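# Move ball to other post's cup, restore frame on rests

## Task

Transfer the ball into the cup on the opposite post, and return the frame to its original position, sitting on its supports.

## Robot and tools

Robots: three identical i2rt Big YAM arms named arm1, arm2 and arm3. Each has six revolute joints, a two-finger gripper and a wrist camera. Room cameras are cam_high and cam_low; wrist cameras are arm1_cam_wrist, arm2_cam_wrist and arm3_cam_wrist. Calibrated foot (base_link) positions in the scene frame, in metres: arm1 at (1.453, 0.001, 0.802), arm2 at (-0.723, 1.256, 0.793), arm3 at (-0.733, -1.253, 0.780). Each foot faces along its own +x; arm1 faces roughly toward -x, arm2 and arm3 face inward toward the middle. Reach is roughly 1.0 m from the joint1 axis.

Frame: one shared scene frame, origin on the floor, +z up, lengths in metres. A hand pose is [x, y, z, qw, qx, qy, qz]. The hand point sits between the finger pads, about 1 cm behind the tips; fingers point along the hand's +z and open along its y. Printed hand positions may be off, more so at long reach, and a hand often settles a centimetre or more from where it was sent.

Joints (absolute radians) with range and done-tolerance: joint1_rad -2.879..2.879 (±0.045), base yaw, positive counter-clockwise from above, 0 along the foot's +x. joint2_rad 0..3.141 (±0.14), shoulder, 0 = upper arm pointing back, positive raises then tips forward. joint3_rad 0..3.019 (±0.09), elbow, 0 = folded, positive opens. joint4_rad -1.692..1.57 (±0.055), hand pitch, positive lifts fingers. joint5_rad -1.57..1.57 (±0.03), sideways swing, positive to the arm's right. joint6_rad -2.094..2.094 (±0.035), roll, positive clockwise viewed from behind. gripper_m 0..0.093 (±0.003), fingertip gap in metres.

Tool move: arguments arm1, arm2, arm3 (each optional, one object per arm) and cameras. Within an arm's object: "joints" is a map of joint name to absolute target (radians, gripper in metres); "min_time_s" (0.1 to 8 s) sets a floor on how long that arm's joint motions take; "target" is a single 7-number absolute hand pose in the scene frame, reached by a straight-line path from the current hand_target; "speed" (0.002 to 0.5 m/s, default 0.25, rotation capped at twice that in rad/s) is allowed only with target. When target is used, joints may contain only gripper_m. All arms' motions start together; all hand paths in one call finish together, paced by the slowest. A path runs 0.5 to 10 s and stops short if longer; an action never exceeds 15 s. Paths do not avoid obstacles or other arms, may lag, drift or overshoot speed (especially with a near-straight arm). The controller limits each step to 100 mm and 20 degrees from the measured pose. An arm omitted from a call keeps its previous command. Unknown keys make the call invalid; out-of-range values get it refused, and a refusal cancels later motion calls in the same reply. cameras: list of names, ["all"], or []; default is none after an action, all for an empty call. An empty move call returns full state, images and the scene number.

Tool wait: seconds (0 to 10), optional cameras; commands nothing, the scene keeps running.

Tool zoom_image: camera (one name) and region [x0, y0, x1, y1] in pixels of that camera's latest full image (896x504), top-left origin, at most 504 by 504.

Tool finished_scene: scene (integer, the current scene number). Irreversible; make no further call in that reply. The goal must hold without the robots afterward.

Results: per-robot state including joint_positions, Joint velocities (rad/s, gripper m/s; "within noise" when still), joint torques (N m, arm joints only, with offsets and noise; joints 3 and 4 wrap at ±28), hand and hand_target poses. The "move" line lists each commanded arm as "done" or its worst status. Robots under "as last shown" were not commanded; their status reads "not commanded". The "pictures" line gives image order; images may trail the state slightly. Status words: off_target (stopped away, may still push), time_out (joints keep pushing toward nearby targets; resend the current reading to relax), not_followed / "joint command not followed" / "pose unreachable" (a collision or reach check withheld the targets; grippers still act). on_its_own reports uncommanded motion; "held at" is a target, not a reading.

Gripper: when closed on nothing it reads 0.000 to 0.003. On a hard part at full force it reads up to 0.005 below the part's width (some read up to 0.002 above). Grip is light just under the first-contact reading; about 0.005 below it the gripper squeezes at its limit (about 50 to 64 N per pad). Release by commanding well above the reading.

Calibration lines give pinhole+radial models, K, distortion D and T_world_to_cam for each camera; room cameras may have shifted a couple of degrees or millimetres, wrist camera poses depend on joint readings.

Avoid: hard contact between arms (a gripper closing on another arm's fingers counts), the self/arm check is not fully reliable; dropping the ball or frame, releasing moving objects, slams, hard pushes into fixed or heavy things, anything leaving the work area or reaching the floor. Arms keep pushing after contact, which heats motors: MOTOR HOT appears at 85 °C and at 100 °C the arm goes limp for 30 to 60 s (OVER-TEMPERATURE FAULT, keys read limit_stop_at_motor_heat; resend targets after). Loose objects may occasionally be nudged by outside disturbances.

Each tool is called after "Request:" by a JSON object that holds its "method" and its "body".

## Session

Request:
{"method": "move", "body": {"cameras": ["all"]}}

Scene clock: 0.00 s.
Joint torques (N m): no reading
Motor temperatures (°C): arm1=[29 29 29 24 25 24 24] | arm2=[25 31 28 26 23 21 27] | arm3=[27 28 27 27 23 25 25]
Heat: arm1: hottest joint1_rad 29 °C; arm2: hottest joint2_rad 31 °C; arm3: hottest joint2_rad 28 °C.
Joint velocities: within noise
arm1.joint_positions: joint1_rad=-0.430 joint2_rad=+0.631 joint3_rad=+1.402 joint4_rad=-1.276 joint5_rad=+0.008 joint6_rad=-0.169 gripper_m=+0.09396
arm1.joint_status: not commanded
arm1.hand: x=+1.2197 y=+0.0938 z=+1.3548 quat_wxyz=(+0.150, -0.857, +0.099, +0.482) (m; scene frame)
arm1.hand_target: x=+1.2220 y=+0.0927 z=+1.3684 quat_wxyz=(+0.154, -0.849, +0.098, +0.495) (m; scene frame)
arm1.hand_status: not commanded
arm2.joint_positions: joint1_rad=-0.159 joint2_rad=+0.563 joint3_rad=+1.339 joint4_rad=-1.223 joint5_rad=+0.179 joint6_rad=+0.060 gripper_m=+0.09396
arm2.joint_status: not commanded
arm2.hand: x=-0.6645 y=+1.0393 z=+1.3486 quat_wxyz=(-0.418, -0.522, -0.658, +0.347) (m; scene frame)
arm2.hand_target: x=-0.6659 y=+1.0426 z=+1.3594 quat_wxyz=(-0.427, -0.519, -0.652, +0.352) (m; scene frame)
arm2.hand_status: not commanded
arm3.joint_positions: joint1_rad=+0.085 joint2_rad=+0.628 joint3_rad=+1.434 joint4_rad=-1.415 joint5_rad=+0.195 joint6_rad=+0.111 gripper_m=+0.09396
arm3.joint_status: not commanded
arm3.hand: x=-0.6006 y=-1.0712 z=+1.3224 quat_wxyz=(-0.427, +0.378, -0.800, -0.190) (m; scene frame)
arm3.hand_target: x=-0.6017 y=-1.0734 z=+1.3346 quat_wxyz=(-0.437, +0.373, -0.794, -0.198) (m; scene frame)
arm3.hand_status: not commanded
pictures: arm1_cam_wrist, arm2_cam_wrist, arm3_cam_wrist, cam_high, cam_low
camera_calibration:
arm1_cam_wrist: T_world_to_cam=[[0.328122, 0.927523, 0.178992, -0.73172], [0.884814, -0.235417, -0.402099, -0.51117], [-0.330819, 0.290312, -0.89793, 1.71922], [0, 0, 0, 1]] pos_world=[1.26113, 0.059239, 1.46917]
arm2_cam_wrist: T_world_to_cam=[[-0.977649, -0.209434, 0.0184212, -0.45841], [-0.189655, 0.840709, -0.507188, -0.309064], [0.0907357, -0.499346, -0.861638, 1.86683], [0, 0, 0, 1]] pos_world=[-0.676167, 1.09602, 1.46022]
arm3_cam_wrist: T_world_to_cam=[[0.770384, -0.63719, 0.0223167, -0.249647], [-0.595868, -0.731994, -0.330341, -0.703067], [0.226826, 0.241192, -0.943598, 1.77024], [0, 0, 0, 1]] pos_world=[-0.628148, -1.10068, 1.44372]

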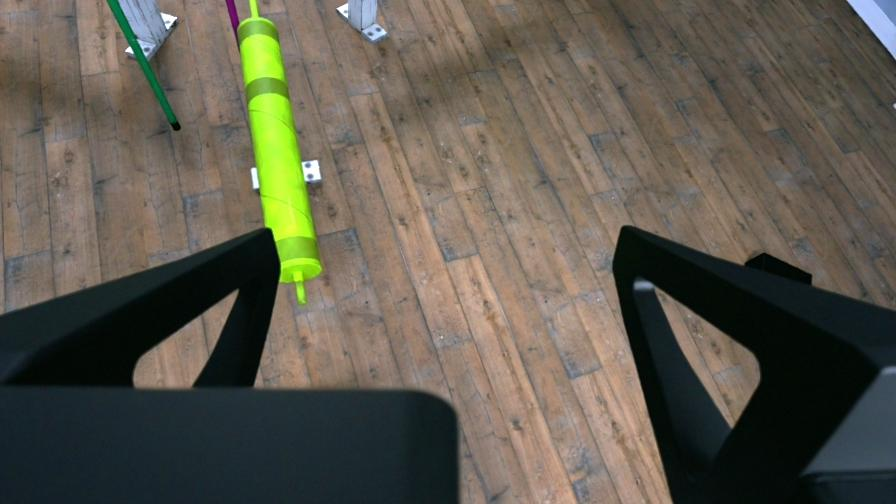

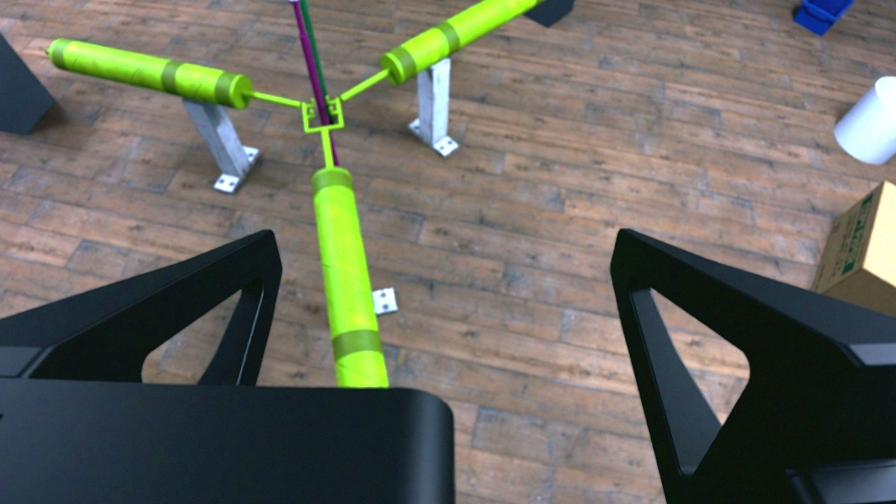

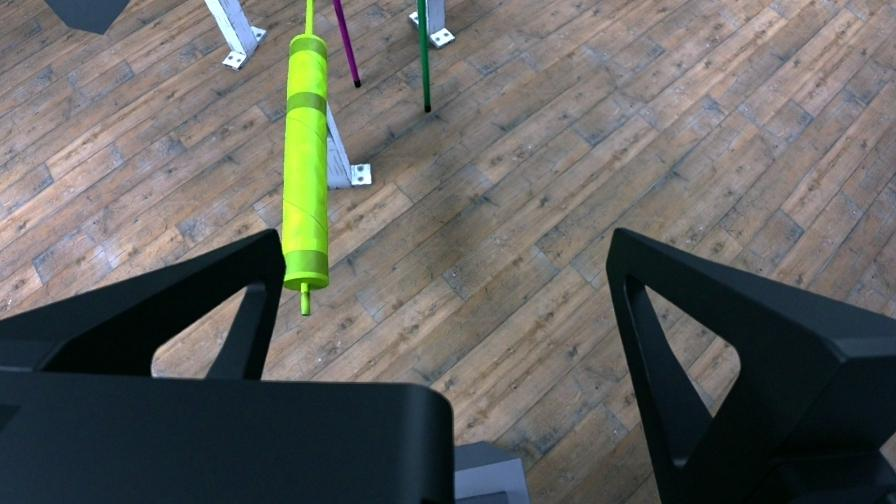

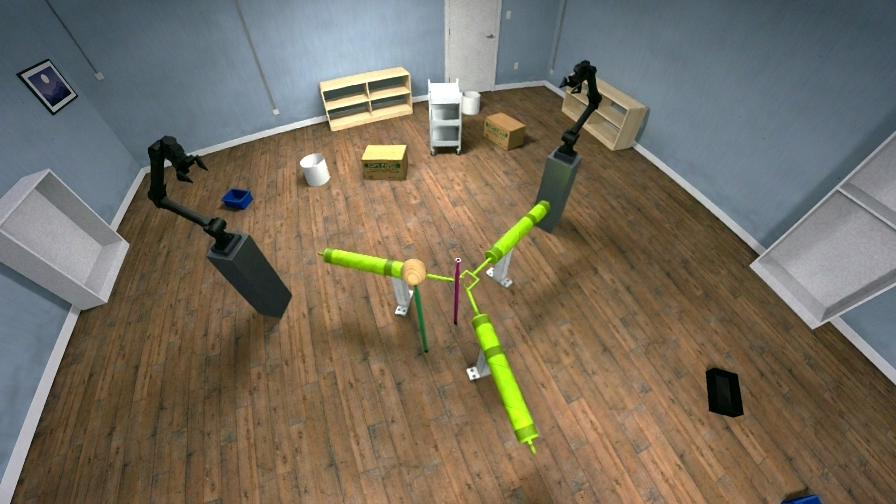

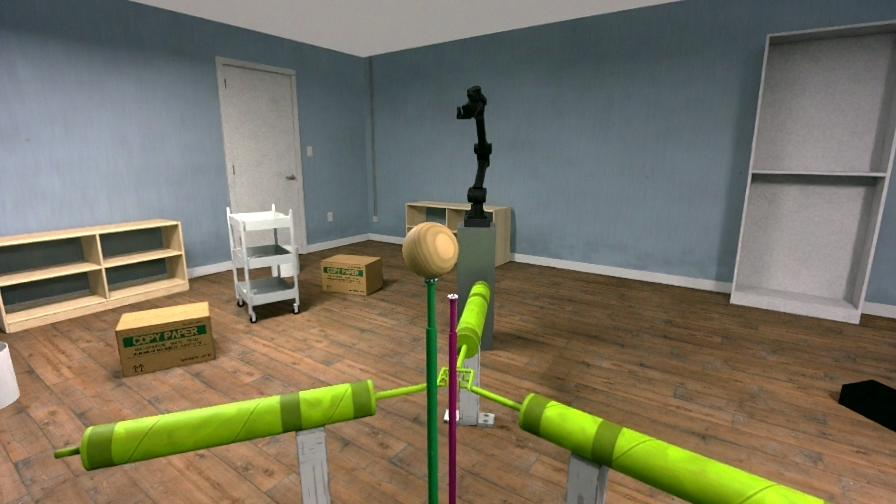

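Request:
{"method": "move", "body": {"arm1": {"target":[0.885,0.024,0.59,0,0.9991,-0.0419,0],"speed":0.3,"joints":{"gripper_m":0.07}}, "arm2": {"target":[-0.543,1.026,0.58,0,0.5358,0.8443,0],"speed":0.3,"joints":{"gripper_m":0.07}}, "arm3": {"target":[-0.69,-0.724,0.58,0,-0.4633,0.8862,0],"speed":0.3,"joints":{"gripper_m":0.07}}, "cameras": ["arm1_cam_wrist","arm2_cam_wrist","arm3_cam_wrist"]}}

Request:
{"method": "zoom_image", "body": {"camera": "cam_low", "region": [390, 210, 510, 400]}}

Request:
{"method": "zoom_image", "body": {"camera": "cam_high", "region": [390, 245, 500, 335]}}

Scene clock: 30.53 s.
Joint torques (N m): arm1=[0.09 -20.19 6.89 0.02 -0.12 0.24] | arm2=[2.08 -10.34 1.02 0.43 -0.19 -0.1] | arm3=[0.73 -14.8 7.65 0.03 0.01 0.12]
Motor temperatures (°C): arm1=[29 29 34 24 25 24 24] | arm2=[25 31 35 26 23 21 27] | arm3=[27 28 34 27 23 25 24]
Heat: arm1: hottest joint3_rad 34 °C; arm2: hottest joint3_rad 35 °C; arm3: hottest joint3_rad 34 °C.
move: arm1 off_target; arm2 done; arm3 off_target
Joint velocities: within noise
arm1.joint_positions: joint1_rad=-0.080 joint2_rad=+2.366 joint3_rad=+1.401 joint4_rad=-0.623 joint5_rad=-0.006 joint6_rad=+0.038 gripper_m=+0.07012
arm1.joint_status: all done
arm1.hand: x=+0.9026 y=+0.0307 z=+0.5809 quat_wxyz=(+0.002, -0.999, +0.045, -0.014) (m; scene frame)
arm1.hand_target: x=+0.8854 y=+0.0240 z=+0.5904 quat_wxyz=(+0.000, -0.999, +0.042, +0.000) (m; scene frame)
arm1.hand_status: off_target (0.021 m and 1.6 deg from the pose sent, 0.838 m and 61.2 deg at the start)
arm2.joint_positions: joint1_rad=+0.093 joint2_rad=+2.115 joint3_rad=+0.584 joint4_rad=-0.051 joint5_rad=-0.002 joint6_rad=+0.234 gripper_m=+0.07010
arm2.joint_status: all done
arm2.hand: x=-0.5461 y=+1.0242 z=+0.5874 quat_wxyz=(-0.002, -0.543, -0.839, +0.002) (m; scene frame)
arm2.hand_target: x=-0.5433 y=+1.0262 z=+0.5802 quat_wxyz=(+0.000, -0.536, -0.844, +0.000) (m; scene frame)
arm2.hand_status: done (0.008 m and 1.1 deg from the pose sent, 0.778 m and 66.8 deg at the start; pose on its path clipped on 6 of 116 steps)
arm3.joint_positions: joint1_rad=+0.470 joint2_rad=+2.274 joint3_rad=+1.264 joint4_rad=-0.563 joint5_rad=+0.005 joint6_rad=+0.518 gripper_m=+0.07008
arm3.joint_status: all done
arm3.hand: x=-0.6859 y=-0.7348 z=+0.5816 quat_wxyz=(+0.000, +0.463, -0.886, +0.003) (m; scene frame)
arm3.hand_target: x=-0.6900 y=-0.7242 z=+0.5802 quat_wxyz=(+0.000, +0.463, -0.886, +0.000) (m; scene frame)
arm3.hand_status: off_target (0.012 m and 0.3 deg from the pose sent, 0.825 m and 55.9 deg at the start)
pictures: arm1_cam_wrist, arm2_cam_wrist, arm3_cam_wrist
camera_calibration:
arm1_cam_wrist: T_world_to_cam=[[0.0824106, 0.996265, 0.0257611, -0.121865], [0.785567, -0.0808447, 0.613472, -1.06183], [0.613264, -0.0303195, -0.789296, 0.0324066], [0, 0, 0, 1]] pos_world=[0.824306, 0.0365489, 0.680119]
arm2_cam_wrist: T_world_to_cam=[[-0.913852, -0.406014, 0.00526253, -0.0878195], [-0.329817, 0.749784, 0.573624, -1.27838], [-0.236845, 0.522472, -0.819102, -0.0578371], [0, 0, 0, 1]] pos_world=[-0.515584, 0.953072, 0.686398]
arm3_cam_wrist: T_world_to_cam=[[0.825222, -0.564807, 0.00111305, 0.150137], [-0.454189, -0.662428, 0.595736, -1.14274], [-0.335738, -0.49212, -0.80318, 0.00300093], [0, 0, 0, 1]] pos_world=[-0.641907, -0.670706, 0.683012]

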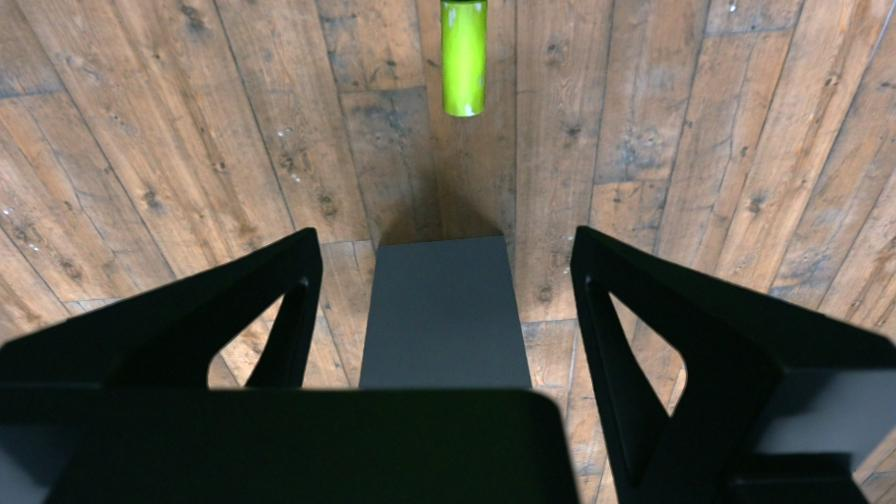

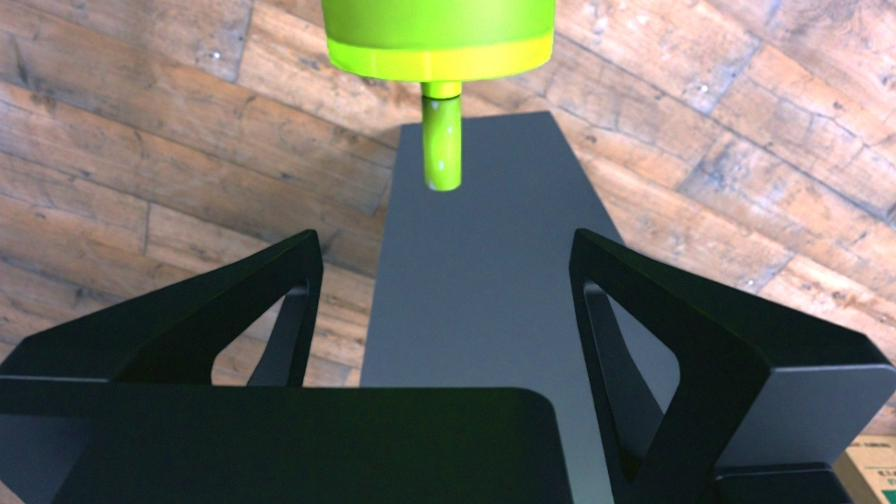

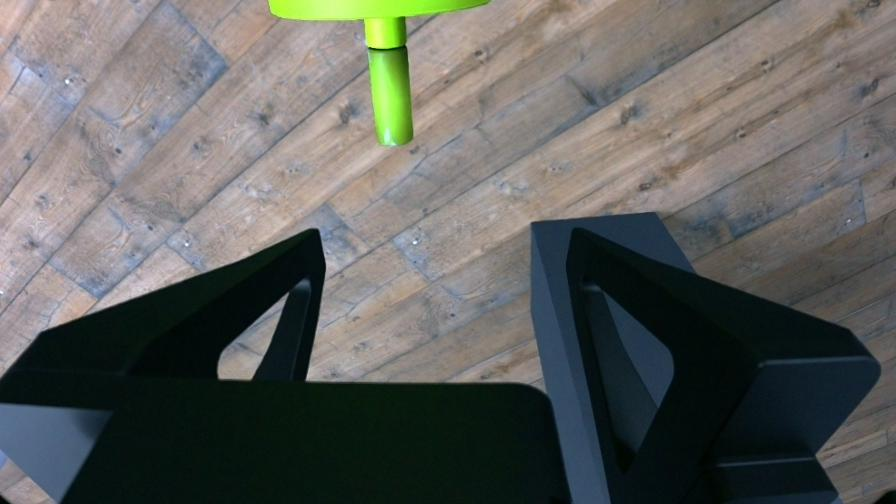

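This scene's latest camera images include none from cam_low. They are from: arm1_cam_wrist, arm2_cam_wrist, arm3_cam_wrist. cam_low's image comes with the result of a call that names it in "cameras".

This scene's latest camera images include none from cam_high. They are from: arm1_cam_wrist, arm2_cam_wrist, arm3_cam_wrist. cam_high's image comes with the result of a call that names it in "cameras".

Request:
{"method": "move", "body": {"arm1": {"target":[0.868,0.040,0.464,0,0.9991,-0.0419,0],"speed":0.2}, "arm2": {"target":[-0.548,1.039,0.447,0,0.5358,0.8443,0],"speed":0.2}, "arm3": {"target":[-0.707,-0.705,0.448,0,-0.4633,0.8862,0],"speed":0.2}, "cameras": ["all"]}}

Request:
{"method": "zoom_image", "body": {"camera": "cam_low", "region": [390, 210, 510, 400]}}

Request:
{"method": "zoom_image", "body": {"camera": "cam_high", "region": [390, 245, 500, 335]}}

Scene clock: 50.20 s.
Joint torques (N m): arm1=[-1.96 -21.83 6.11 0.57 -0.1 0.05] | arm2=[2.08 -12.04 -1.52 0.43 -0.18 0.08] | arm3=[0.38 -16.03 6.26 0.75 0.04 0.11]
Motor temperatures (°C): arm1=[29 31 34 24 25 24 24] | arm2=[25 32 32 26 23 21 27] | arm3=[27 28 33 27 23 25 24]
Heat: arm1: hottest joint3_rad 34 °C; arm2: hottest joint2_rad 32 °C; arm3: hottest joint3_rad 33 °C.
move: arm1 off_target; arm2 done; arm3 off_target
Joint velocities: within noise
arm1.joint_positions: joint1_rad=-0.080 joint2_rad=+2.669 joint3_rad=+1.609 joint4_rad=-0.539 joint5_rad=-0.006 joint6_rad=+0.034 gripper_m=+0.07012
arm1.joint_status: not commanded
arm1.hand: x=+0.8877 y=+0.0327 z=+0.4569 quat_wxyz=(+0.002, -0.999, +0.043, -0.019) (m; scene frame)
arm1.hand_target: x=+0.8686 y=+0.0402 z=+0.4645 quat_wxyz=(+0.000, -0.999, +0.042, +0.000) (m; scene frame)
arm1.hand_status: off_target (0.022 m and 2.2 deg from the pose sent, 0.122 m and 1.6 deg at the start)
arm2.joint_positions: joint1_rad=+0.110 joint2_rad=+2.584 joint3_rad=+0.750 joint4_rad=+0.251 joint5_rad=-0.003 joint6_rad=+0.234 gripper_m=+0.07010
arm2.joint_status: not commanded
arm2.hand: x=-0.5486 y=+1.0345 z=+0.4539 quat_wxyz=(-0.001, -0.536, -0.844, +0.002) (m; scene frame)
arm2.hand_target: x=-0.5481 y=+1.0390 z=+0.4472 quat_wxyz=(+0.000, -0.536, -0.844, +0.000) (m; scene frame)
arm2.hand_status: done (0.008 m and 0.3 deg from the pose sent, 0.141 m and 1.1 deg at the start)
arm3.joint_positions: joint1_rad=+0.504 joint2_rad=+2.596 joint3_rad=+1.465 joint4_rad=-0.455 joint5_rad=+0.004 joint6_rad=+0.550 gripper_m=+0.07008
arm3.joint_status: not commanded
arm3.hand: x=-0.7031 y=-0.7155 z=+0.4529 quat_wxyz=(+0.004, +0.464, -0.886, +0.008) (m; scene frame)
arm3.hand_target: x=-0.7071 y=-0.7052 z=+0.4483 quat_wxyz=(+0.000, +0.463, -0.886, +0.000) (m; scene frame)
arm3.hand_status: off_target (0.012 m and 1.1 deg from the pose sent, 0.138 m and 0.3 deg at the start)
pictures: arm1_cam_wrist, arm2_cam_wrist, arm3_cam_wrist, cam_high, cam_low
camera_calibration:
arm1_cam_wrist: T_world_to_cam=[[0.0784621, 0.996578, 0.0260085, -0.116073], [0.778754, -0.0775589, 0.622516, -0.972043], [0.622403, -0.0285896, -0.782175, -0.0676398], [0, 0, 0, 1]] pos_world=[0.808189, 0.0383519, 0.555225]
arm2_cam_wrist: T_world_to_cam=[[-0.906736, -0.421664, 0.00536453, -0.0652323], [-0.342408, 0.743612, 0.57428, -1.21116], [-0.246143, 0.518884, -0.818641, -0.174678], [0, 0, 0, 1]] pos_world=[-0.516855, 0.963765, 0.552897]
arm3_cam_wrist: T_world_to_cam=[[0.826299, -0.563186, 0.00714325, 0.174525], [-0.452102, -0.655647, 0.604757, -1.05882], [-0.335908, -0.50294, -0.796378, -0.10747], [0, 0, 0, 1]] pos_world=[-0.659006, -0.649975, 0.553497]

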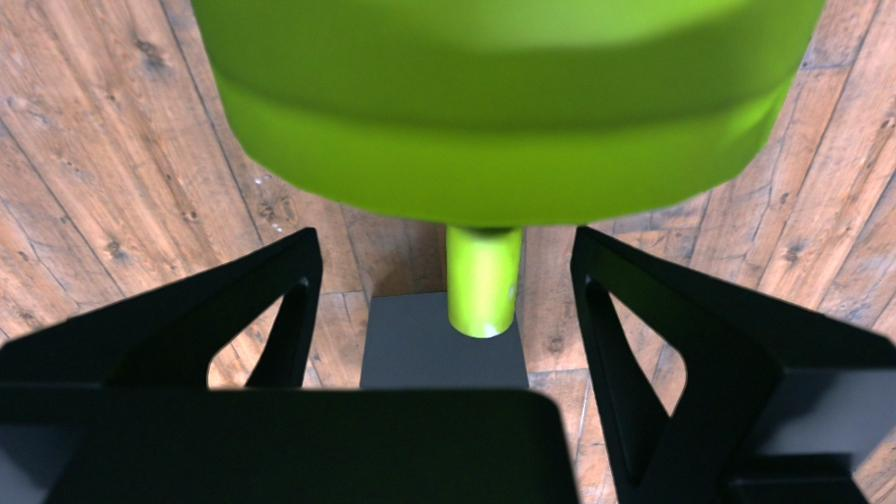

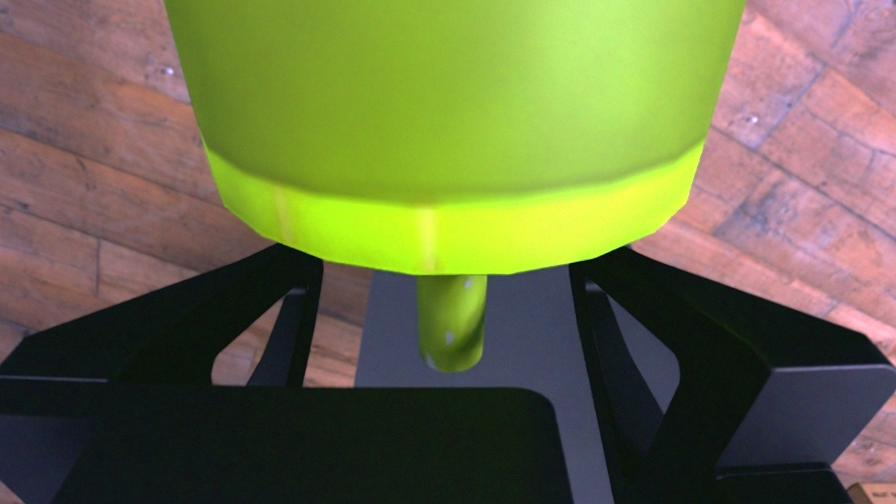

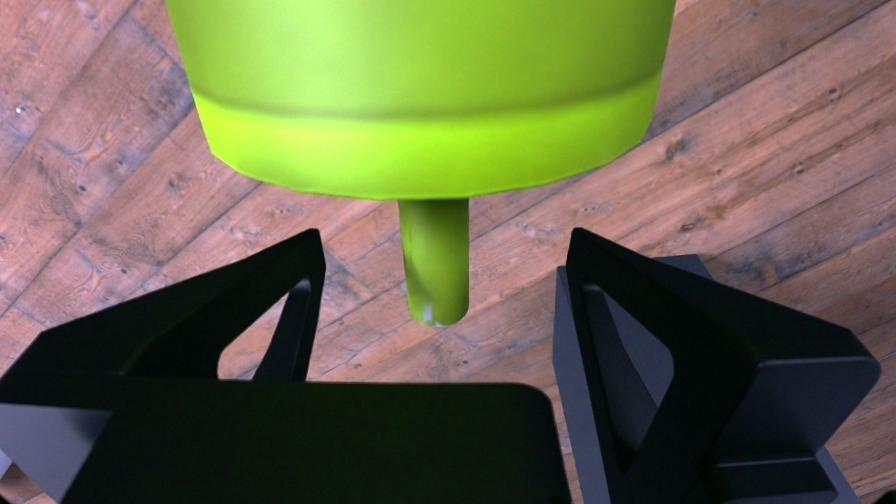

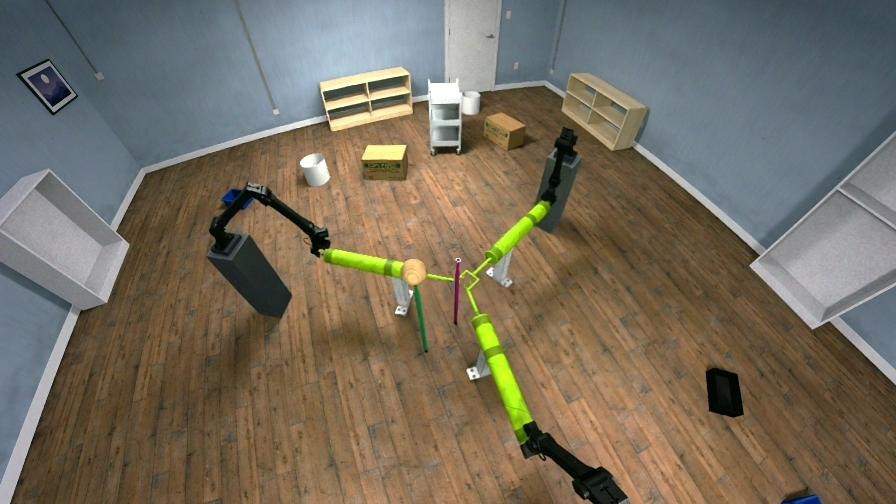

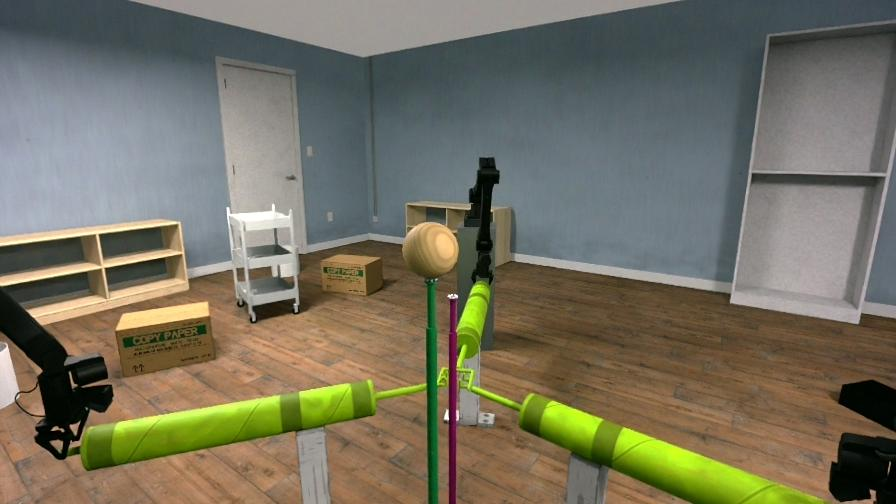

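Scaled by 2.653 from the camera's 896x504 image, which has a finer 1280x720 frame.

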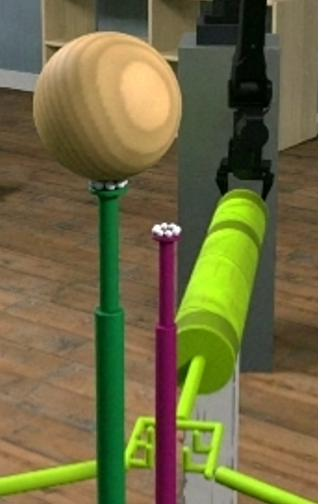

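Scaled by 4.582 from the camera's 896x504 image, which has a finer 1280x720 frame.

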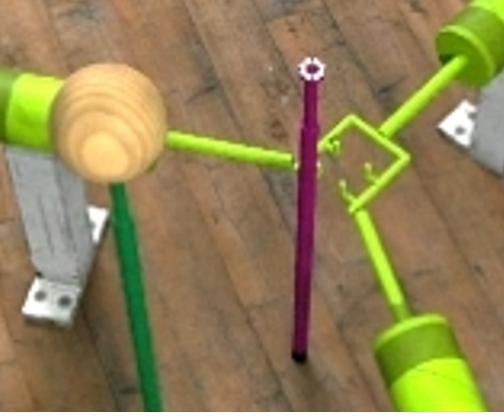

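Request:
{"method": "move", "body": {"arm1": {"target":[0.870,0.056,0.452,0,0.9991,-0.0419,0],"speed":0.1}, "arm2": {"target":[-0.548,1.039,0.440,0,0.5358,0.8443,0],"speed":0.1}, "arm3": {"target":[-0.707,-0.703,0.436,0,-0.4633,0.8862,0],"speed":0.1}}}

Request:
{"method": "move", "body": {"arm1": {"joints":{"gripper_m":0.01}}, "arm2": {"joints":{"gripper_m":0.01}}, "arm3": {"joints":{"gripper_m":0.01}}}}

Scene clock: 64.33 s.
Joint torques (N m): arm1=[-1.38 -20.19 6.13 0.7 -0.11 0.07] | arm2=[2.08 -11.63 -1.43 0.46 -0.18 0.08] | arm3=[0.67 -15.85 6.5 0.83 0.04 0.13]
Motor temperatures (°C): arm1=[29 35 34 24 25 24 24] | arm2=[25 32 31 26 23 21 26] | arm3=[27 30 32 27 23 25 24]
Heat: arm1: hottest joint2_rad 35 °C; arm2: hottest joint2_rad 32 °C; arm3: hottest joint3_rad 32 °C.
move: arm1 off_target; arm2 done; arm3 off_target
Joint velocities: within noise
arm1.joint_positions: joint1_rad=-0.110 joint2_rad=+2.685 joint3_rad=+1.623 joint4_rad=-0.530 joint5_rad=-0.006 joint6_rad=+0.007 gripper_m=+0.07012
arm1.joint_status: not commanded
arm1.hand: x=+0.8862 y=+0.0496 z=+0.4506 quat_wxyz=(+0.001, -0.999, +0.044, -0.016) (m; scene frame)
arm1.hand_target: x=+0.8704 y=+0.0560 z=+0.4526 quat_wxyz=(+0.000, -0.999, +0.042, +0.000) (m; scene frame)
arm1.hand_status: off_target (0.017 m and 1.9 deg from the pose sent, 0.030 m and 2.2 deg at the start)
arm2.joint_positions: joint1_rad=+0.110 joint2_rad=+2.599 joint3_rad=+0.762 joint4_rad=+0.258 joint5_rad=-0.003 joint6_rad=+0.234 gripper_m=+0.07010
arm2.joint_status: not commanded
arm2.hand: x=-0.5476 y=+1.0332 z=+0.4487 quat_wxyz=(-0.003, -0.536, -0.844, +0.002) (m; scene frame)
arm2.hand_target: x=-0.5483 y=+1.0391 z=+0.4403 quat_wxyz=(+0.000, -0.536, -0.844, +0.000) (m; scene frame)
arm2.hand_status: done (0.010 m and 0.4 deg from the pose sent, 0.015 m and 0.2 deg at the start)
arm3.joint_positions: joint1_rad=+0.504 joint2_rad=+2.622 joint3_rad=+1.486 joint4_rad=-0.451 joint5_rad=+0.004 joint6_rad=+0.550 gripper_m=+0.07008
arm3.joint_status: not commanded
arm3.hand: x=-0.7030 y=-0.7140 z=+0.4428 quat_wxyz=(+0.004, +0.464, -0.886, +0.009) (m; scene frame)
arm3.hand_target: x=-0.7071 y=-0.7034 z=+0.4364 quat_wxyz=(+0.000, +0.463, -0.886, +0.000) (m; scene frame)
arm3.hand_status: off_target (0.014 m and 1.1 deg from the pose sent, 0.021 m and 1.1 deg at the start)
pictures: none

Scene clock: 65.03 s.
Joint torques (N m): arm1=[-1.79 -20.48 6.2 0.66 0.29 0.09] | arm2=[2.08 -11.69 -1.47 0.44 -0.51 0.08] | arm3=[0.67 -15.85 6.43 0.77 0.12 0.13]
Motor temperatures (°C): arm1=[29 35 34 24 25 24 24] | arm2=[25 32 31 26 23 21 27] | arm3=[27 30 32 27 23 25 24]
Heat: arm1: hottest joint2_rad 35 °C; arm2: hottest joint2_rad 32 °C; arm3: hottest joint3_rad 32 °C.
move: arm1 off_target; arm2 off_target; arm3 off_target
Joint velocities: within noise
arm1.joint_positions: joint1_rad=-0.109 joint2_rad=+2.685 joint3_rad=+1.623 joint4_rad=-0.530 joint5_rad=-0.017 joint6_rad=+0.002 gripper_m=+0.01890
arm1.joint_status: gripper_m off_target (ended at +0.01893, target +0.01000)
arm1.hand: x=+0.8861 y=+0.0475 z=+0.4504 quat_wxyz=(-0.004, -0.999, +0.042, -0.016) (m; scene frame)
arm1.hand_target: x=+0.8705 y=+0.0560 z=+0.4524 quat_wxyz=(+0.000, -0.999, +0.042, +0.000) (m; scene frame)
arm1.hand_status: not commanded
arm2.joint_positions: joint1_rad=+0.110 joint2_rad=+2.600 joint3_rad=+0.762 joint4_rad=+0.258 joint5_rad=+0.006 joint6_rad=+0.234 gripper_m=+0.01811
arm2.joint_status: gripper_m off_target (ended at +0.01815, target +0.01000)
arm2.hand: x=-0.5491 y=+1.0327 z=+0.4484 quat_wxyz=(-0.001, -0.536, -0.844, +0.006) (m; scene frame)
arm2.hand_target: x=-0.5482 y=+1.0392 z=+0.4403 quat_wxyz=(+0.000, -0.536, -0.844, +0.000) (m; scene frame)
arm2.hand_status: not commanded
arm3.joint_positions: joint1_rad=+0.504 joint2_rad=+2.622 joint3_rad=+1.487 joint4_rad=-0.450 joint5_rad=+0.002 joint6_rad=+0.550 gripper_m=+0.01773
arm3.joint_status: gripper_m off_target (ended at +0.01776, target +0.01000)
arm3.hand: x=-0.7033 y=-0.7133 z=+0.4429 quat_wxyz=(+0.005, +0.464, -0.886, +0.007) (m; scene frame)
arm3.hand_target: x=-0.7071 y=-0.7033 z=+0.4365 quat_wxyz=(+0.000, +0.463, -0.886, +0.000) (m; scene frame)
arm3.hand_status: not commanded
pictures: none

Request:
{"method": "move", "body": {"arm1": {"target":[0.870,0.056,0.883,0,0.9991,-0.0419,0],"speed":0.2}, "arm2": {"target":[-0.548,1.039,0.866,0,0.5358,0.8443,0],"speed":0.2}, "arm3": {"target":[-0.707,-0.7035,0.873,0,-0.4633,0.8862,0],"speed":0.2}}}

Request:
{"method": "move", "body": {"arm1": {"target":[1.003,-0.206,0.876,0,0.9991,-0.0419,0],"speed":0.17}, "arm2": {"target":[-0.411,0.778,0.870,0,0.5358,0.8443,0],"speed":0.17}, "arm3": {"target":[-0.570,-0.9685,0.859,0,-0.4633,0.8862,0],"speed":0.17}, "cameras": ["cam_high","cam_low"]}}

Request:
{"method": "zoom_image", "body": {"camera": "cam_low", "region": [390, 210, 510, 330]}}

Request:
{"method": "zoom_image", "body": {"camera": "cam_high", "region": [380, 230, 480, 310]}}

Scene clock: 124.67 s.
Joint torques (N m): arm1=[-1.9 -21.89 12.23 -0.72 0.16 0.1] | arm2=[1.55 -8.88 8.95 -1.5 -0.63 0] | arm3=[0.44 -17.73 11.49 -1.68 0.17 0.16]
Motor temperatures (°C): arm1=[29 36 33 24 25 24 26] | arm2=[25 34 29 26 23 21 29] | arm3=[26 34 31 27 23 24 26]
Heat: arm1: hottest joint2_rad 36 °C; arm2: hottest joint2_rad 34 °C; arm3: hottest joint2_rad 34 °C.
move: arm1 off_target; arm2 off_target; arm3 off_target
Joint velocities: within noise
arm1.joint_positions: joint1_rad=-0.115 joint2_rad=+1.966 joint3_rad=+1.534 joint4_rad=-1.201 joint5_rad=-0.014 joint6_rad=-0.006 gripper_m=+0.01890
arm1.joint_status: not commanded
arm1.hand: x=+0.8923 y=+0.0469 z=+0.8423 quat_wxyz=(-0.003, -0.999, +0.041, -0.036) (m; scene frame)
arm1.hand_target: x=+0.8721 y=+0.0557 z=+0.8831 quat_wxyz=(+0.000, -0.999, +0.042, +0.000) (m; scene frame)
arm1.hand_status: off_target (0.047 m and 4.2 deg from the pose sent, 0.433 m and 1.9 deg at the start)
arm2.joint_positions: joint1_rad=+0.110 joint2_rad=+1.239 joint3_rad=+0.654 joint4_rad=-1.009 joint5_rad=+0.009 joint6_rad=+0.234 gripper_m=+0.01811
arm2.joint_status: not commanded
arm2.hand: x=-0.5538 y=+1.0404 z=+0.8494 quat_wxyz=(+0.006, -0.536, -0.844, +0.005) (m; scene frame)
arm2.hand_target: x=-0.5482 y=+1.0389 z=+0.8653 quat_wxyz=(+0.000, -0.536, -0.844, +0.000) (m; scene frame)
arm2.hand_status: off_target (0.018 m and 0.9 deg from the pose sent, 0.418 m and 0.7 deg at the start)
arm3.joint_positions: joint1_rad=+0.508 joint2_rad=+1.884 joint3_rad=+1.453 joint4_rad=-1.155 joint5_rad=+0.001 joint6_rad=+0.549 gripper_m=+0.01773
arm3.joint_status: not commanded
arm3.hand: x=-0.7046 y=-0.7073 z=+0.8400 quat_wxyz=(+0.005, +0.467, -0.884, +0.007) (m; scene frame)
arm3.hand_target: x=-0.7070 y=-0.7040 z=+0.8723 quat_wxyz=(+0.000, +0.463, -0.886, -0.001) (m; scene frame)
arm3.hand_status: off_target (0.033 m and 1.1 deg from the pose sent, 0.430 m and 1.0 deg at the start)
pictures: none

Scene clock: 127.27 s.
Joint torques (N m): arm1=[-1.14 -19.31 8.61 0.57 0.96 0.27] | arm2=[2.67 -18.2 11.4 -0.92 -0.71 0.07] | arm3=[-1.9 -10.05 8.29 -0.49 0.28 -0.08]
Motor temperatures (°C): arm1=[29 36 33 24 25 24 26] | arm2=[25 34 30 26 23 21 29] | arm3=[26 34 31 27 23 24 26]
Heat: arm1: hottest joint2_rad 36 °C; arm2: hottest joint2_rad 34 °C; arm3: hottest joint2_rad 34 °C.
move: arm1 off_target; arm2 off_target; arm3 off_target
Joint velocities: within noise
arm1.joint_positions: joint1_rad=+0.406 joint2_rad=+1.770 joint3_rad=+1.250 joint4_rad=-1.117 joint5_rad=-0.029 joint6_rad=+0.505 gripper_m=+0.01890
arm1.joint_status: not commanded
arm1.hand: x=+1.0200 y=-0.2053 z=+0.8461 quat_wxyz=(+0.007, -0.998, +0.036, -0.041) (m; scene frame)
arm1.hand_target: x=+1.0039 y=-0.2058 z=+0.8759 quat_wxyz=(+0.000, -0.999, +0.042, +0.000) (m; scene frame)
arm1.hand_status: off_target (0.034 m and 4.9 deg from the pose sent, 0.278 m and 4.2 deg at the start)
arm2.joint_positions: joint1_rad=-0.002 joint2_rad=+1.920 joint3_rad=+1.493 joint4_rad=-1.172 joint5_rad=+0.012 joint6_rad=+0.129 gripper_m=+0.01811
arm2.joint_status: not commanded
arm2.hand: x=-0.4302 y=+0.7849 z=+0.8593 quat_wxyz=(+0.009, -0.539, -0.842, +0.004) (m; scene frame)
arm2.hand_target: x=-0.4114 y=+0.7789 z=+0.8700 quat_wxyz=(-0.001, -0.536, -0.844, +0.000) (m; scene frame)
arm2.hand_status: off_target (0.023 m and 1.2 deg from the pose sent, 0.299 m and 0.9 deg at the start)
arm3.joint_positions: joint1_rad=+0.063 joint2_rad=+1.355 joint3_rad=+0.808 joint4_rad=-1.035 joint5_rad=-0.003 joint6_rad=+0.099 gripper_m=+0.01773
arm3.joint_status: not commanded
arm3.hand: x=-0.5756 y=-0.9621 z=+0.8465 quat_wxyz=(+0.007, +0.468, -0.883, +0.002) (m; scene frame)
arm3.hand_target: x=-0.5702 y=-0.9684 z=+0.8583 quat_wxyz=(+0.000, +0.463, -0.886, +0.000) (m; scene frame)
arm3.hand_status: off_target (0.015 m and 1.1 deg from the pose sent, 0.294 m and 1.1 deg at the start)
pictures: cam_high, cam_low

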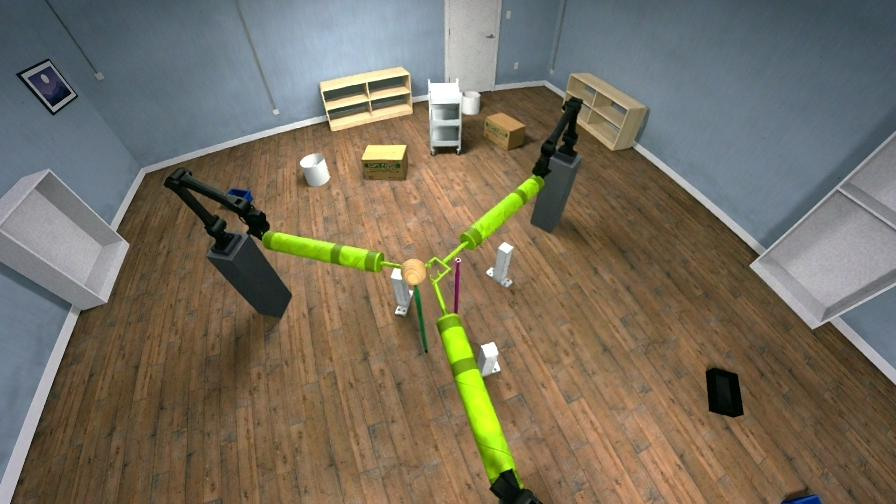

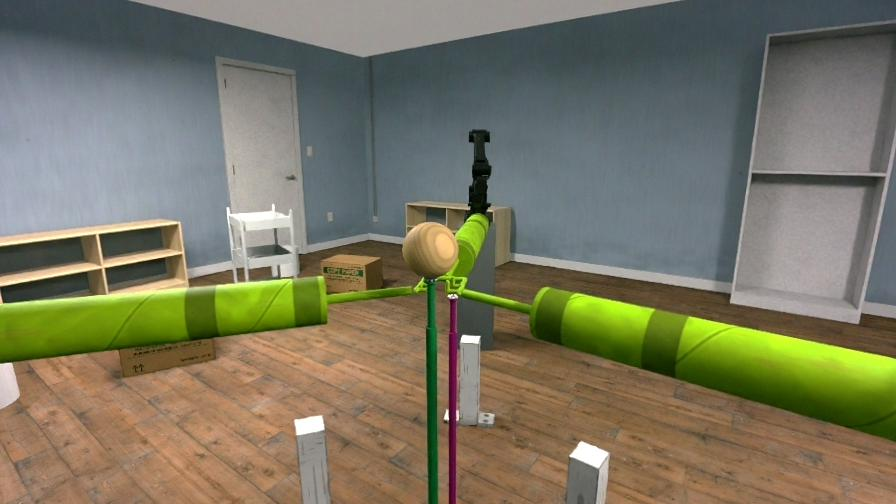

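Scaled by 4.200 from the camera's 896x504 image, which has a finer 1280x720 frame.

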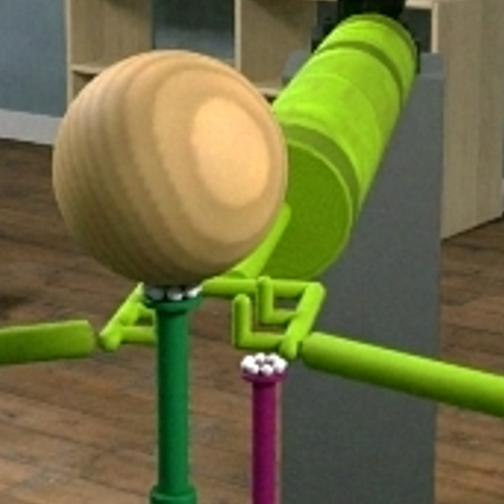

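Scaled by 5.040 from the camera's 896x504 image, which has a finer 1280x720 frame.

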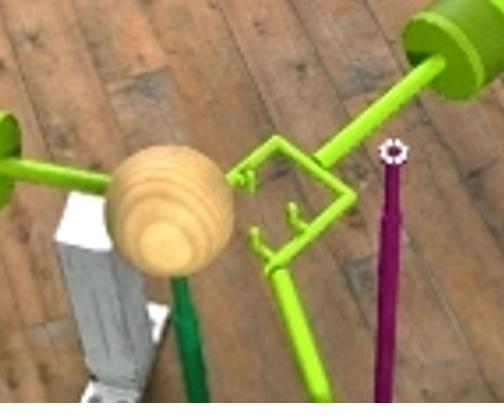

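Request:
{"method": "move", "body": {"arm1": {"target":[1.042,-0.288,0.863,0,0.9991,-0.0419,0],"speed":0.1}, "arm2": {"target":[-0.374,0.697,0.864,0,0.5358,0.8443,0],"speed":0.1}, "arm3": {"target":[-0.532,-1.049,0.846,0,-0.4633,0.8862,0],"speed":0.1}, "cameras": ["cam_high","cam_low"]}}

Request:
{"method": "zoom_image", "body": {"camera": "cam_low", "region": [370, 210, 490, 330]}}

Request:
{"method": "zoom_image", "body": {"camera": "cam_high", "region": [370, 240, 450, 310]}}

Scene clock: 165.10 s.
Joint torques (N m): arm1=[-1.14 -17.08 9.5 0.44 1.06 0.3] | arm2=[2.73 -21.6 12.3 -0.9 -0.68 0.1] | arm3=[-1.73 -8.18 8.01 -0.08 0.19 -0.06]
Motor temperatures (°C): arm1=[29 40 36 24 27 24 27] | arm2=[25 36 37 26 24 21 29] | arm3=[26 32 32 27 23 24 27]
Heat: arm1: hottest joint2_rad 40 °C; arm2: hottest joint3_rad 37 °C; arm3: hottest joint2_rad 32 °C.
move: arm1 off_target; arm2 off_target; arm3 done
Joint velocities: within noise
arm1.joint_positions: joint1_rad=+0.589 joint2_rad=+1.773 joint3_rad=+1.246 joint4_rad=-1.088 joint5_rad=-0.029 joint6_rad=+0.686 gripper_m=+0.01890
arm1.joint_status: not commanded
arm1.hand: x=+1.0604 y=-0.2834 z=+0.8430 quat_wxyz=(+0.006, -0.999, +0.035, -0.032) (m; scene frame)
arm1.hand_target: x=+1.0428 y=-0.2877 z=+0.8634 quat_wxyz=(+0.000, -0.999, +0.042, +0.000) (m; scene frame)
arm1.hand_status: off_target (0.028 m and 3.8 deg from the pose sent, 0.087 m and 4.9 deg at the start)
arm2.joint_positions: joint1_rad=-0.023 joint2_rad=+2.151 joint3_rad=+1.857 joint4_rad=-1.306 joint5_rad=+0.011 joint6_rad=+0.107 gripper_m=+0.01811
arm2.joint_status: not commanded
arm2.hand: x=-0.3944 y=+0.7027 z=+0.8546 quat_wxyz=(+0.009, -0.539, -0.842, +0.003) (m; scene frame)
arm2.hand_target: x=-0.3745 y=+0.6979 z=+0.8643 quat_wxyz=(-0.001, -0.536, -0.844, +0.000) (m; scene frame)
arm2.hand_status: off_target (0.023 m and 1.2 deg from the pose sent, 0.104 m and 1.2 deg at the start)
arm3.joint_positions: joint1_rad=-0.198 joint2_rad=+1.254 joint3_rad=+0.690 joint4_rad=-1.020 joint5_rad=-0.003 joint6_rad=-0.161 gripper_m=+0.01773
arm3.joint_status: not commanded
arm3.hand: x=-0.5353 y=-1.0438 z=+0.8377 quat_wxyz=(+0.009, +0.468, -0.884, +0.001) (m; scene frame)
arm3.hand_target: x=-0.5321 y=-1.0489 z=+0.8456 quat_wxyz=(+0.000, +0.463, -0.886, +0.000) (m; scene frame)
arm3.hand_status: done (0.010 m and 1.2 deg from the pose sent, 0.097 m and 1.1 deg at the start)
pictures: cam_high, cam_low

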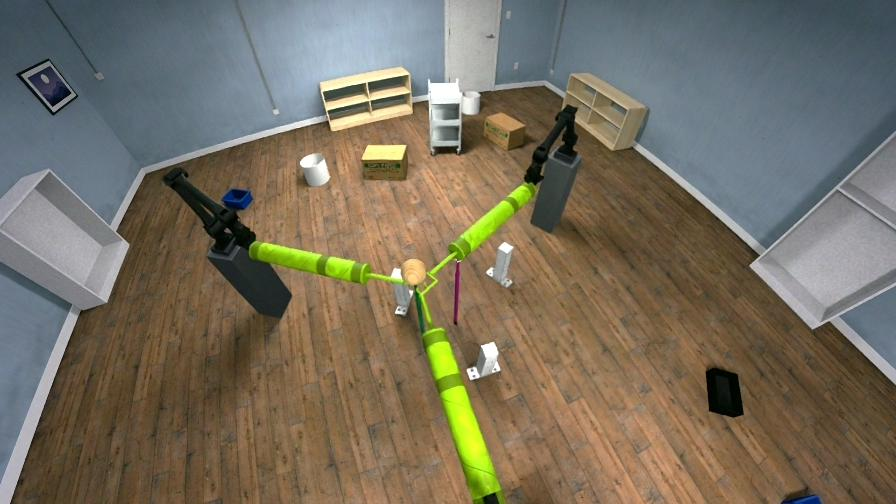

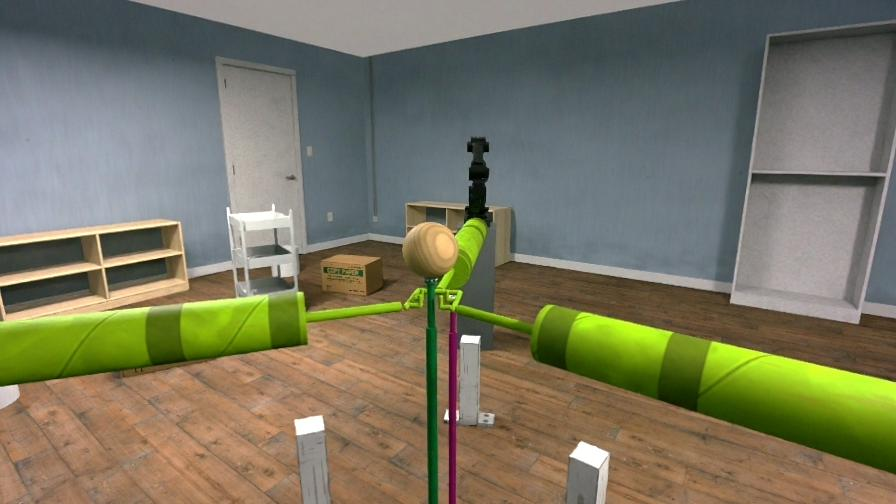

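Scaled by 4.200 from the camera's 896x504 image, which has a finer 1280x720 frame.

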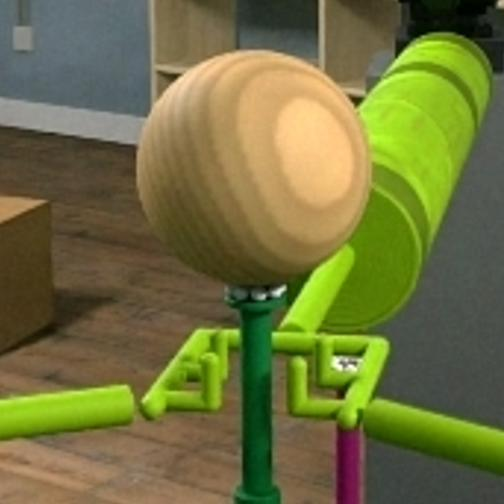

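Scaled by 6.300 from the camera's 896x504 image, which has a finer 1280x720 frame.

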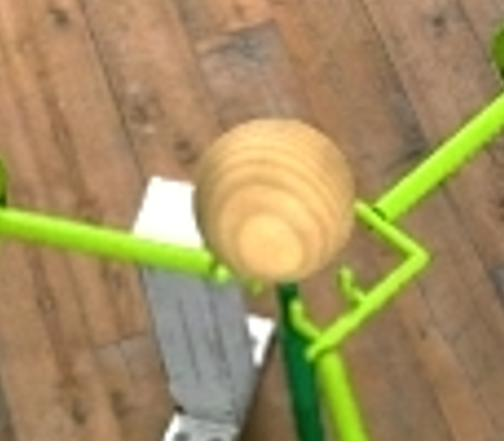

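Request:
{"method": "move", "body": {"arm1": {"target":[1.046,-0.301,0.961,0,0.9991,-0.0419,0],"speed":0.1}, "arm2": {"target":[-0.372,0.687,0.954,0,0.5358,0.8443,0],"speed":0.1}, "arm3": {"target":[-0.529,-1.060,0.935,0,-0.4633,0.8862,0],"speed":0.1}, "cameras": ["cam_high","cam_low"]}}

Request:
{"method": "zoom_image", "body": {"camera": "cam_low", "region": [370, 180, 490, 300]}}

Request:
{"method": "zoom_image", "body": {"camera": "cam_high", "region": [370, 220, 470, 300]}}

Scene clock: 183.23 s.
Joint torques (N m): arm1=[-1.44 -19.49 12.68 -1.31 1.06 0.26] | arm2=[3.14 -22.53 13.12 -1.05 -0.67 0.13] | arm3=[-1.38 -7.47 12.75 -1.8 0.19 -0.03]
Motor temperatures (°C): arm1=[29 38 36 24 28 24 27] | arm2=[25 42 42 26 24 21 29] | arm3=[26 31 34 27 23 24 27]
Heat: arm1: hottest joint2_rad 38 °C; arm2: hottest joint2_rad 42 °C; arm3: hottest joint3_rad 34 °C.
move: arm1 off_target; arm2 off_target; arm3 off_target
Joint velocities: within noise
arm1.joint_positions: joint1_rad=+0.618 joint2_rad=+1.719 joint3_rad=+1.373 joint4_rad=-1.288 joint5_rad=-0.028 joint6_rad=+0.716 gripper_m=+0.01890
arm1.joint_status: not commanded
arm1.hand: x=+1.0641 y=-0.2985 z=+0.9128 quat_wxyz=(+0.013, -0.999, +0.035, -0.038) (m; scene frame)
arm1.hand_target: x=+1.0480 y=-0.2999 z=+0.9602 quat_wxyz=(-0.001, -0.999, +0.042, +0.000) (m; scene frame)
arm1.hand_status: off_target (0.052 m and 4.7 deg from the pose sent, 0.120 m and 3.8 deg at the start)
arm2.joint_positions: joint1_rad=-0.033 joint2_rad=+2.151 joint3_rad=+2.078 joint4_rad=-1.535 joint5_rad=+0.011 joint6_rad=+0.097 gripper_m=+0.01811
arm2.joint_status: not commanded
arm2.hand: x=-0.3939 y=+0.6892 z=+0.9376 quat_wxyz=(+0.013, -0.539, -0.842, +0.001) (m; scene frame)
arm2.hand_target: x=-0.3727 y=+0.6883 z=+0.9541 quat_wxyz=(-0.001, -0.536, -0.844, +0.001) (m; scene frame)
arm2.hand_status: off_target (0.027 m and 1.5 deg from the pose sent, 0.103 m and 1.2 deg at the start)
arm3.joint_positions: joint1_rad=-0.236 joint2_rad=+1.129 joint3_rad=+0.796 joint4_rad=-1.257 joint5_rad=-0.003 joint6_rad=-0.198 gripper_m=+0.01773
arm3.joint_status: not commanded
arm3.hand: x=-0.5346 y=-1.0583 z=+0.9076 quat_wxyz=(+0.011, +0.468, -0.884, +0.002) (m; scene frame)
arm3.hand_target: x=-0.5293 y=-1.0599 z=+0.9337 quat_wxyz=(-0.001, +0.463, -0.886, +0.000) (m; scene frame)
arm3.hand_status: off_target (0.028 m and 1.4 deg from the pose sent, 0.099 m and 1.2 deg at the start)
pictures: cam_high, cam_low

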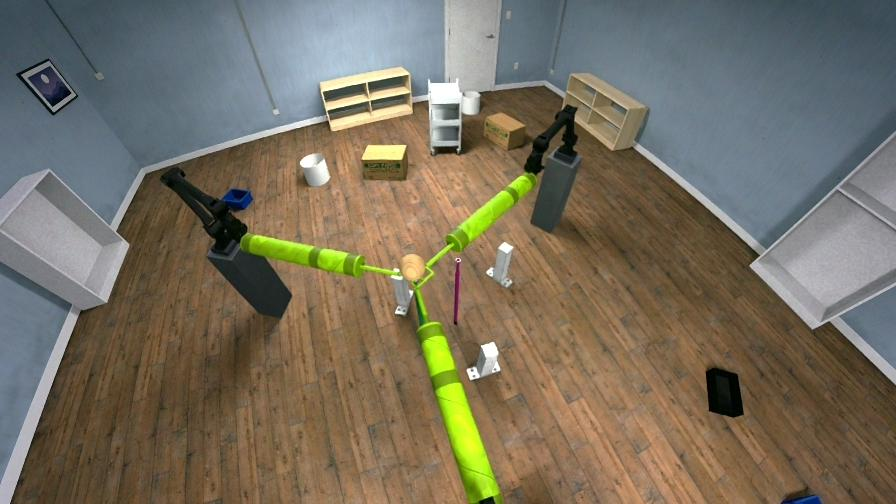

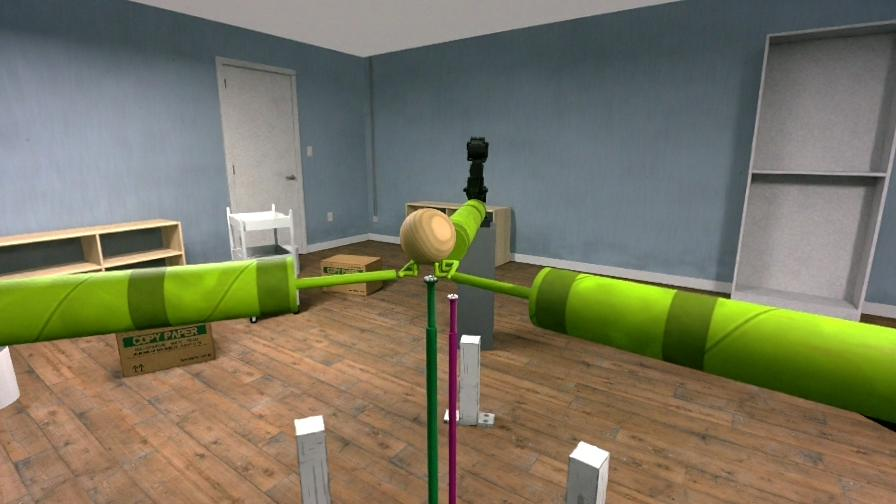

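Scaled by 4.200 from the camera's 896x504 image, which has a finer 1280x720 frame.

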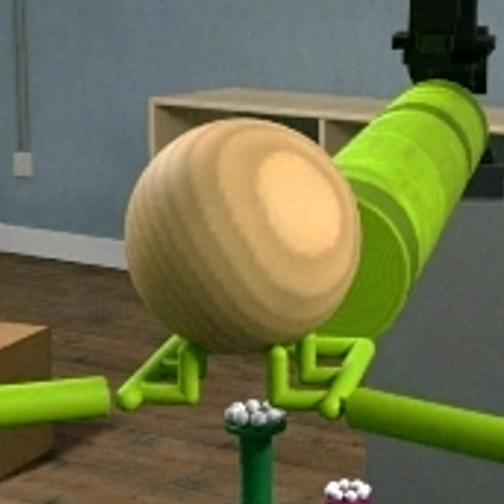

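Scaled by 5.040 from the camera's 896x504 image, which has a finer 1280x720 frame.

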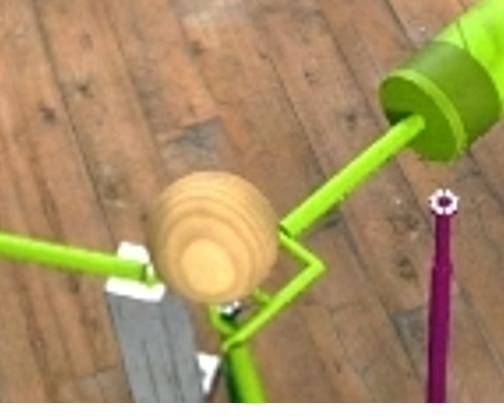

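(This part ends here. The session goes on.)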